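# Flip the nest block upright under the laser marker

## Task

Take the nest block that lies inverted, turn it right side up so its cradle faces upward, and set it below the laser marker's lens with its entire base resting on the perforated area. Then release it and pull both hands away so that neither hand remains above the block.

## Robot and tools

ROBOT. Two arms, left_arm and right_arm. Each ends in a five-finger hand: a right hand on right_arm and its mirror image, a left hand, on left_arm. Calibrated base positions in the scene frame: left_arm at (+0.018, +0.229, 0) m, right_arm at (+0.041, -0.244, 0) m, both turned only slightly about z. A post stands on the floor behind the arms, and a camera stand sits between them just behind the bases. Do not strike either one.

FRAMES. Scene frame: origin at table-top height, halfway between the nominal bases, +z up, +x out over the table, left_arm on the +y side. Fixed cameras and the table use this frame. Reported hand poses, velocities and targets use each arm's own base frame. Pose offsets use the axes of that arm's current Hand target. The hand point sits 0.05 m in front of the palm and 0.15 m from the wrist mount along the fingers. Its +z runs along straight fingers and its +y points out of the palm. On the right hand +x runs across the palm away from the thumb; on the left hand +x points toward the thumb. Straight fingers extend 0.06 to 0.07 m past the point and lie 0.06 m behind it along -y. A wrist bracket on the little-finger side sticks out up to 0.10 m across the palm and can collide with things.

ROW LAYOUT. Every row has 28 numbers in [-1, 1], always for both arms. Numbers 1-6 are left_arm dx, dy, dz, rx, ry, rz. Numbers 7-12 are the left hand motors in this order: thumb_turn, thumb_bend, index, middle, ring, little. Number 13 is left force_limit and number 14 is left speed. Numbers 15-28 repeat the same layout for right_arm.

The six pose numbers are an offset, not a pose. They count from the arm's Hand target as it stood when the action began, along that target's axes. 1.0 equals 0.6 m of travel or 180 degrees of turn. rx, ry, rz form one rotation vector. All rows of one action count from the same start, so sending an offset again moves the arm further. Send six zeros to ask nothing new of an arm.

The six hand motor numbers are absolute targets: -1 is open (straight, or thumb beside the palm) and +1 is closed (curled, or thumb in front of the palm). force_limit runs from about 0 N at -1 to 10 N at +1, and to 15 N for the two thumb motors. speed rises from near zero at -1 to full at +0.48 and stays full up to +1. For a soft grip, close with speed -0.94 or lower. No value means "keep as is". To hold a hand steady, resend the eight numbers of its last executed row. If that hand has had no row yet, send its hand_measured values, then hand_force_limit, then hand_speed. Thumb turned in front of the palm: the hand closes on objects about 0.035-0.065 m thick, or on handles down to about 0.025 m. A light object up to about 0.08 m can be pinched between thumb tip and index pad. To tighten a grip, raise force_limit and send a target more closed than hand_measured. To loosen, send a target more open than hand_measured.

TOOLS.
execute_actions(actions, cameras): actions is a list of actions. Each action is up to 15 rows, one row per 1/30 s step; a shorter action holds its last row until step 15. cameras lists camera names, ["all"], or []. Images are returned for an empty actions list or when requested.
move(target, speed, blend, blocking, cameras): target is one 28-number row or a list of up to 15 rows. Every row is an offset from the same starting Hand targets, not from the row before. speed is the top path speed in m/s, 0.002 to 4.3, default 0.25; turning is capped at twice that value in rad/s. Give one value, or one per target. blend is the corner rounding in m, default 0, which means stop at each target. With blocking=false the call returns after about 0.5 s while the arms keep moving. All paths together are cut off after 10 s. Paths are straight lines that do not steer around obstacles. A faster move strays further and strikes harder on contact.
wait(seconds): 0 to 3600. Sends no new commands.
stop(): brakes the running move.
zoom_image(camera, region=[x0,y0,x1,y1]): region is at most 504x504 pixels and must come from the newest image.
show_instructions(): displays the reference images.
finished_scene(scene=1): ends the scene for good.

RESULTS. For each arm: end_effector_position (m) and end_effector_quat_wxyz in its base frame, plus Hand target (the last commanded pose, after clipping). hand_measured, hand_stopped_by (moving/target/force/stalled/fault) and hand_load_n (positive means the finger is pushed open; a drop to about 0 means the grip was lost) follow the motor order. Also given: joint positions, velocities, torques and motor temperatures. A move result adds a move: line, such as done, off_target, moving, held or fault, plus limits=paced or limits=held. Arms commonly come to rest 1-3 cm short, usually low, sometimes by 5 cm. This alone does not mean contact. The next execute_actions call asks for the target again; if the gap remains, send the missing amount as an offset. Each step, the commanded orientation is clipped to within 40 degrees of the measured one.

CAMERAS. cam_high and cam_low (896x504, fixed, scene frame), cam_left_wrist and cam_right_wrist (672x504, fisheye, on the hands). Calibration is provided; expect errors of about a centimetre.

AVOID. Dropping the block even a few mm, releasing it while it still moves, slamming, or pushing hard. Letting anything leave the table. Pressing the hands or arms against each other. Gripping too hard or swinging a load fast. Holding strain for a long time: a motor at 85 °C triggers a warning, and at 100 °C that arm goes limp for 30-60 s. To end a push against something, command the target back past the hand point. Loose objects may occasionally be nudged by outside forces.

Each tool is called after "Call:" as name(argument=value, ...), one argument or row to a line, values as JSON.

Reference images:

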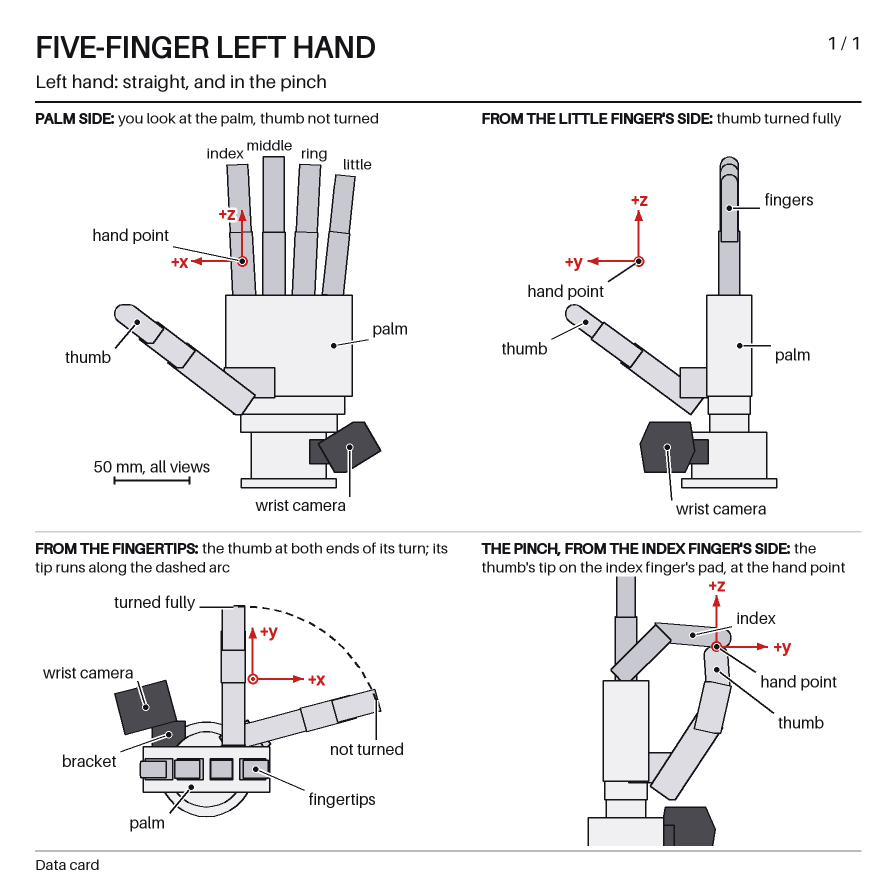

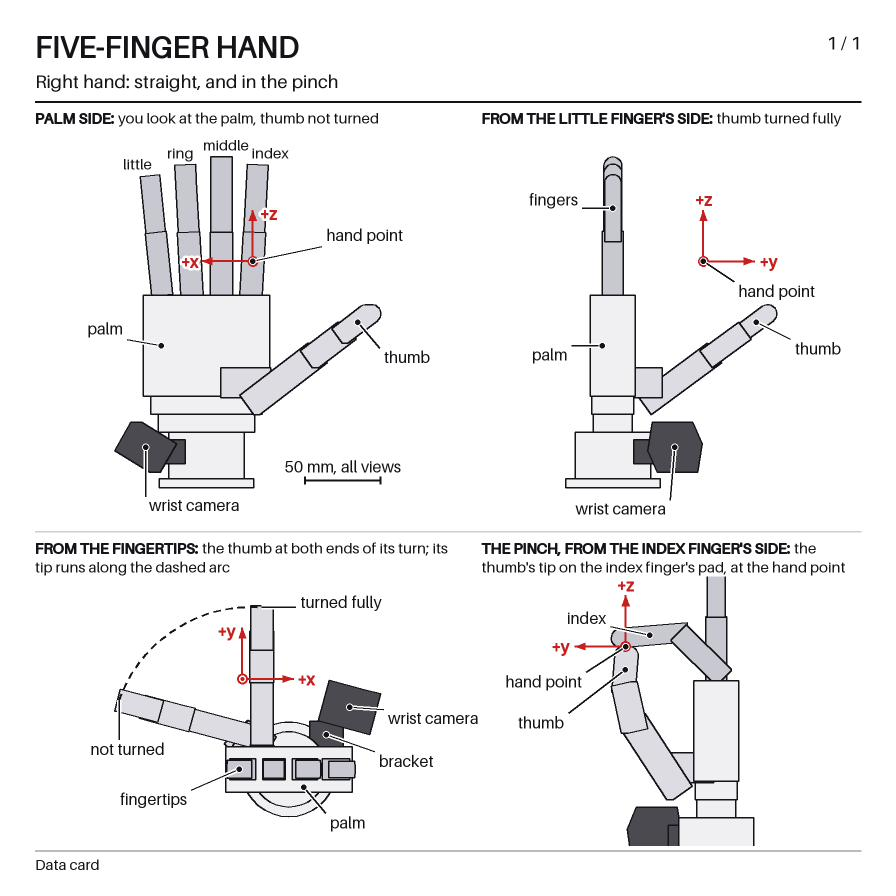

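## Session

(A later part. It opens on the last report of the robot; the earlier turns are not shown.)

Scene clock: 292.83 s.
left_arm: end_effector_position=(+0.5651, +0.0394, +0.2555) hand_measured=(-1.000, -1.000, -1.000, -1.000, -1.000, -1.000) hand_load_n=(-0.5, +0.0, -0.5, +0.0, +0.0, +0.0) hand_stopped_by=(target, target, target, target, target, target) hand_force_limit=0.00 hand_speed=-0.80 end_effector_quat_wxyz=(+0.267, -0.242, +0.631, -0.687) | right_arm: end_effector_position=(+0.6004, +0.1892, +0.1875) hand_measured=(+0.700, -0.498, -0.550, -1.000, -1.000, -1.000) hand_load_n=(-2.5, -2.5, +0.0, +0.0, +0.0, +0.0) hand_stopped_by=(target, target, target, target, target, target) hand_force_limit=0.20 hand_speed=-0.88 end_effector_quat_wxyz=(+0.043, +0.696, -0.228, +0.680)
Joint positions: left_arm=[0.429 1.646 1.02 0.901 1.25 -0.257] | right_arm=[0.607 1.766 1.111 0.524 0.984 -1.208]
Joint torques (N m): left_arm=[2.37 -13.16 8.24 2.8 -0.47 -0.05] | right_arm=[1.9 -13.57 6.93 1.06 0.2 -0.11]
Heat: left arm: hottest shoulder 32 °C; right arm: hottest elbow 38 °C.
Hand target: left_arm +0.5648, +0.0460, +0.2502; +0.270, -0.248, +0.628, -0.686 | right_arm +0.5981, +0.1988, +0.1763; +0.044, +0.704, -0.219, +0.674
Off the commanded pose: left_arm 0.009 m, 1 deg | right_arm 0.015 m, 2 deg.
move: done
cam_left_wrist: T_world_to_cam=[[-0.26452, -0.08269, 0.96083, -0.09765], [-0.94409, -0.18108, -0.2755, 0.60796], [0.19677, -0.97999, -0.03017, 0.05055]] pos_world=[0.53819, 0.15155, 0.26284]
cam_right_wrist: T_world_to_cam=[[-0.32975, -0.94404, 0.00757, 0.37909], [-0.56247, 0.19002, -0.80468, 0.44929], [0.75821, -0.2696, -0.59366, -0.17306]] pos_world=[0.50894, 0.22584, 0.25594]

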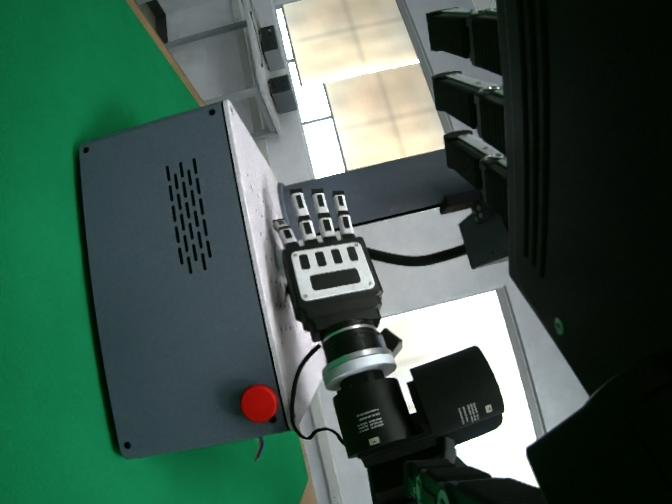

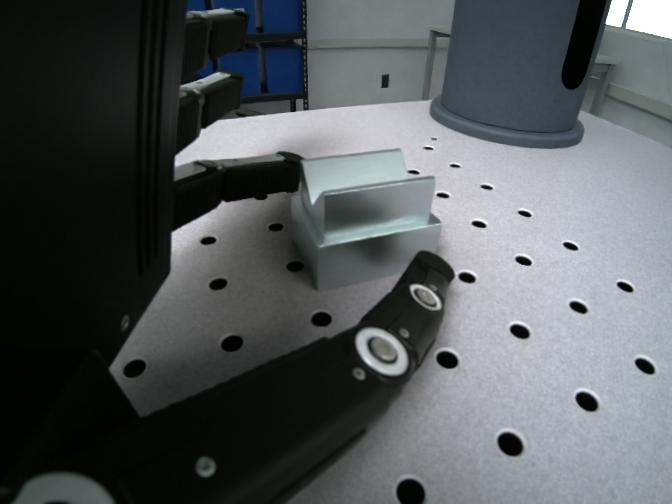

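Call:
move(
  target=[
    [0,0,0,0,0,0,-1,-1,-1,-1,-1,-1,0,-0.8, 0.1614,-0.0389,-0.0145,0,0,0,0.7,-0.5,-0.55,-1,-1,-1,0.2,-0.88],
    [0,0,0,0,0,0,-1,-1,-1,-1,-1,-1,0,-0.8, 0.2123,0.1788,-0.412,0,0,0,0.7,-0.5,-0.55,-1,-1,-1,0.2,-0.88],
  ],
  cameras=["all"],
  speed=[0.08,0.2],
)

Call:
zoom_image(
  camera="cam_low",
  region=[450, 0, 810, 140],
)

Call:
zoom_image(
  camera="cam_left_wrist",
  region=[200, 120, 440, 360],
)

Call:
zoom_image(
  camera="cam_right_wrist",
  region=[200, 50, 560, 350],
)

Scene clock: 299.97 s.
left_arm: end_effector_position=(+0.5651, +0.0394, +0.2555) hand_measured=(-1.000, -1.000, -1.000, -1.000, -1.000, -1.000) hand_load_n=(-0.5, +0.0, +0.0, +0.0, +0.0, +0.0) hand_stopped_by=(target, target, target, target, target, target) hand_force_limit=0.00 hand_speed=-0.80 end_effector_quat_wxyz=(+0.267, -0.242, +0.631, -0.687) | right_arm: end_effector_position=(+0.3299, +0.1534, +0.2910) hand_measured=(+0.700, -0.500, -0.550, -1.000, -1.000, -1.000) hand_load_n=(+0.5, +0.0, +0.0, +0.0, +0.0, +0.0) hand_stopped_by=(target, target, target, target, target, target) hand_force_limit=0.20 hand_speed=-0.88 end_effector_quat_wxyz=(+0.054, +0.704, -0.218, +0.673)
Joint positions: left_arm=[0.429 1.646 1.02 0.901 1.25 -0.257] | right_arm=[1.006 1.042 0.754 -0.16 1.367 -0.911]
Joint torques (N m): left_arm=[2.49 -12.1 8.2 2.92 -0.4 -0.04] | right_arm=[1.79 -4.07 8.57 0.7 0.53 -0.07]
Heat: left arm: hottest shoulder 32 °C; right arm: hottest elbow 38 °C.
Hand target: left_arm +0.5648, +0.0460, +0.2502; +0.270, -0.248, +0.628, -0.686 | right_arm +0.3281, +0.1592, +0.2960; +0.044, +0.704, -0.219, +0.674
Off the commanded pose: left_arm 0.009 m, 1 deg | right_arm 0.008 m, 1 deg.
move: done
cam_left_wrist: T_world_to_cam=[[-0.26452, -0.08269, 0.96083, -0.09765], [-0.94409, -0.18108, -0.2755, 0.60796], [0.19677, -0.97999, -0.03017, 0.05055]] pos_world=[0.53819, 0.15155, 0.26284]
cam_right_wrist: T_world_to_cam=[[-0.32699, -0.94417, 0.0402, 0.24492], [-0.58434, 0.16857, -0.79381, 0.39467], [0.74272, -0.28306, -0.60684, 0.09485]] pos_world=[0.24026, 0.19156, 0.36101]

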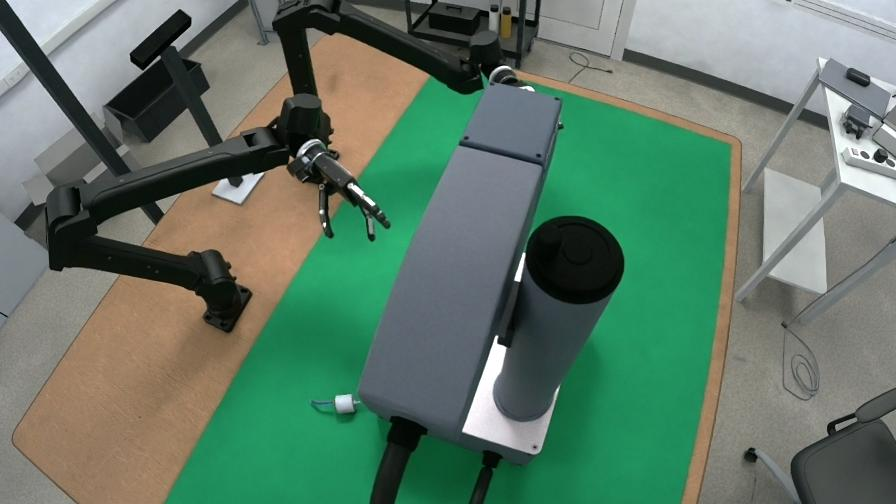

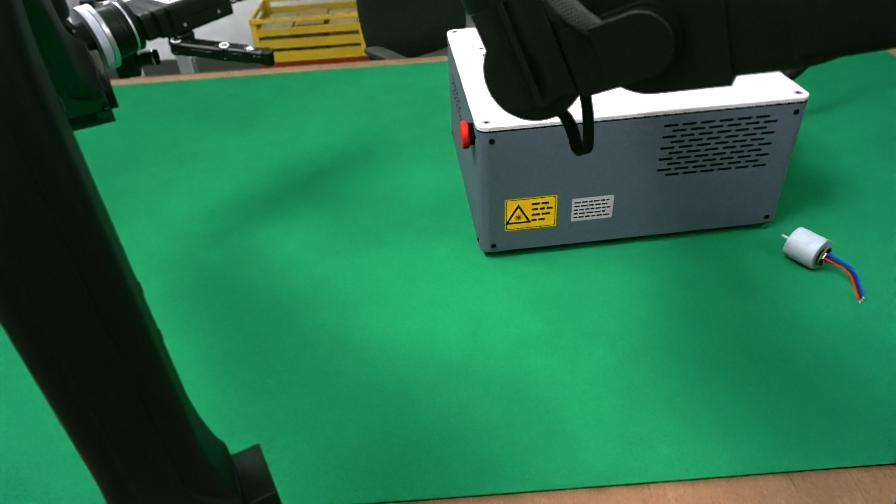

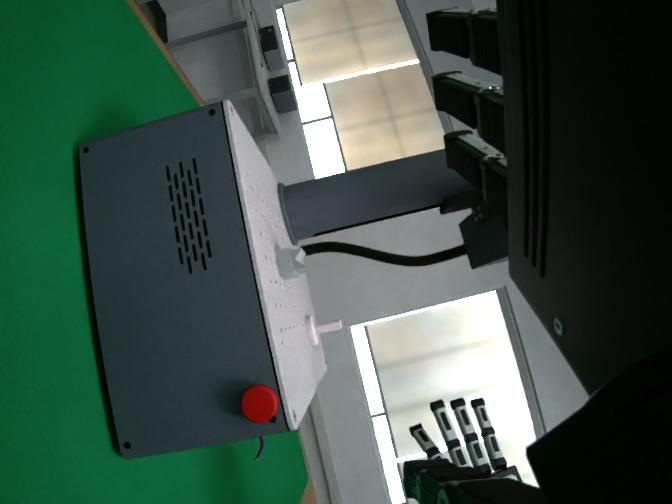

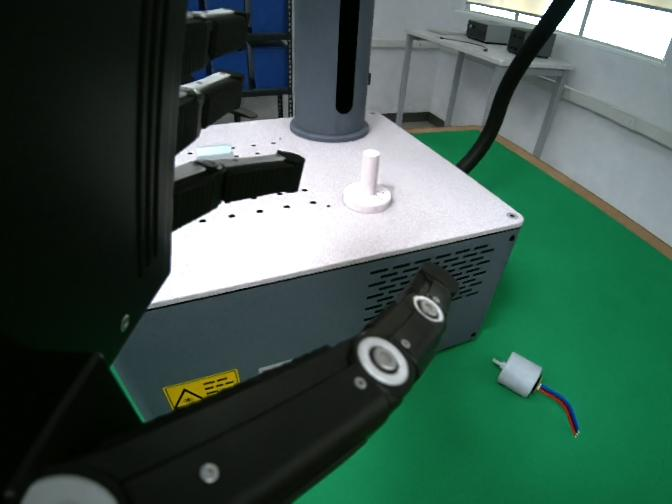

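Scaled by 1.400 from the camera's image (finer frame: 1280x720).

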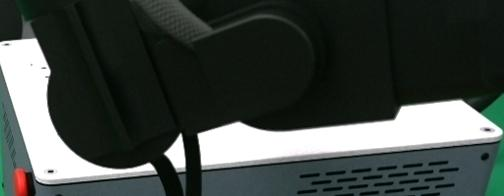

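Scaled by 2.100 from the camera's image (finer frame: 960x720).

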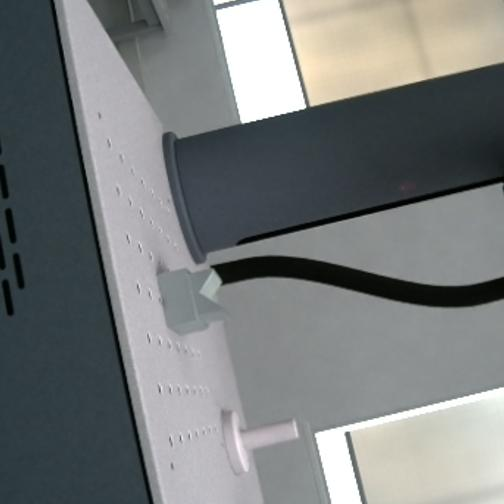

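Scaled by 1.400 from the camera's image (finer frame: 960x720).

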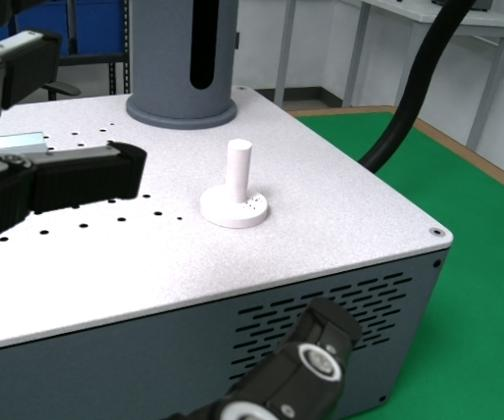

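Call:
execute_actions(
  actions=[],
)

Scene clock: 301.20 s.
left_arm: end_effector_position=(+0.5651, +0.0394, +0.2555) hand_measured=(-1.000, -1.000, -1.000, -1.000, -1.000, -1.000) hand_load_n=(-0.5, +0.0, +0.0, +0.0, +0.0, -0.5) hand_stopped_by=(target, target, target, target, target, target) hand_force_limit=0.00 hand_speed=-0.80 end_effector_quat_wxyz=(+0.267, -0.242, +0.631, -0.687) | right_arm: end_effector_position=(+0.3299, +0.1534, +0.2910) hand_measured=(+0.700, -0.500, -0.550, -1.000, -1.000, -1.000) hand_load_n=(+0.0, +0.0, +0.0, +0.0, +0.0, +0.0) hand_stopped_by=(target, target, target, target, target, target) hand_force_limit=0.20 hand_speed=-0.88 end_effector_quat_wxyz=(+0.054, +0.704, -0.218, +0.673)
Joint positions: left_arm=[0.429 1.646 1.02 0.901 1.25 -0.257] | right_arm=[1.006 1.042 0.754 -0.16 1.367 -0.91]
Joint velocities: within noise
Joint torques (N m): left_arm=[2.26 -12.81 8.16 2.97 -0.43 -0.05] | right_arm=[1.79 -4.07 8.58 0.73 0.53 -0.06]
Motor temperatures (°C): left_arm=[24 32 32 27 27 22] | right_arm=[24 30 38 24 22 29]
Heat: left arm: hottest shoulder 32 °C; right arm: hottest elbow 38 °C.
Hand target: left_arm +0.5648, +0.0460, +0.2502; +0.270, -0.248, +0.628, -0.686 | right_arm +0.3281, +0.1592, +0.2960; +0.044, +0.704, -0.219, +0.674
Off the commanded pose: left_arm 0.009 m, 1 deg | right_arm 0.008 m, 1 deg.
camera_calibration:
cam_left_wrist: T_world_to_cam=[[-0.26452, -0.08269, 0.96083, -0.09765], [-0.94409, -0.18108, -0.2755, 0.60796], [0.19677, -0.97999, -0.03017, 0.05055]] pos_world=[0.53819, 0.15155, 0.26284]
cam_right_wrist: T_world_to_cam=[[-0.32701, -0.94418, 0.03982, 0.24503], [-0.58422, 0.16886, -0.79384, 0.39454], [0.7428, -0.28285, -0.60683, 0.09486]] pos_world=[0.24016, 0.19156, 0.36101]

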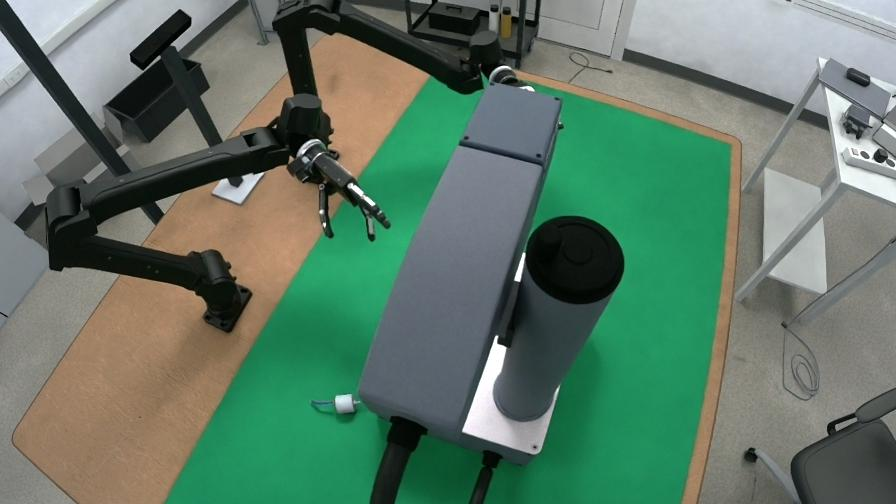

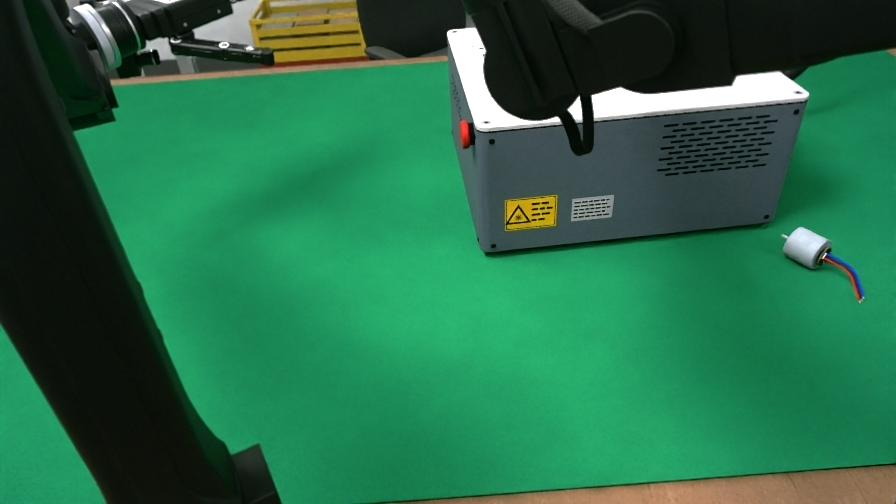

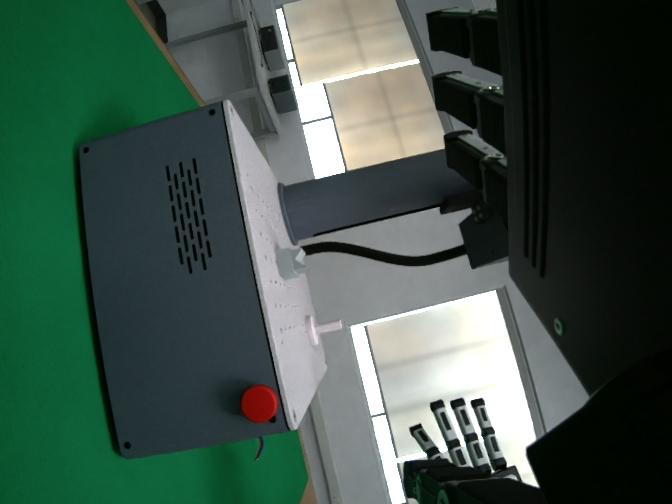

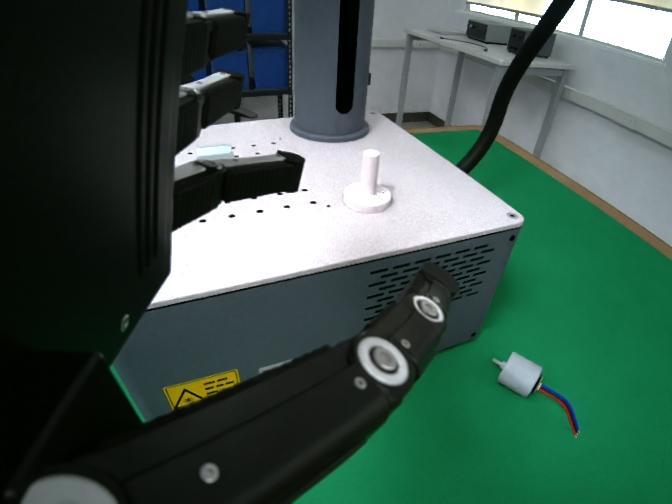

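Call:
zoom_image(
  camera="cam_left_wrist",
  region=[220, 180, 360, 360],
)

Scaled by 2.800 from the camera's image (finer frame: 960x720).

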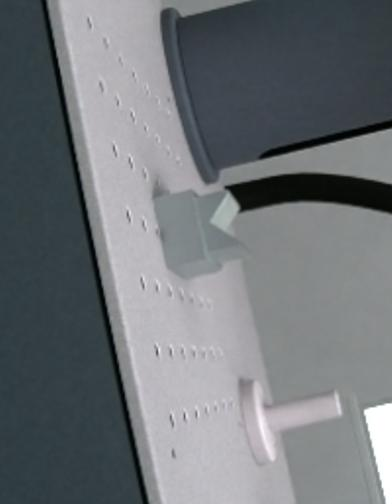

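Call:
finished_scene(
)

The scene is finished: the task was done.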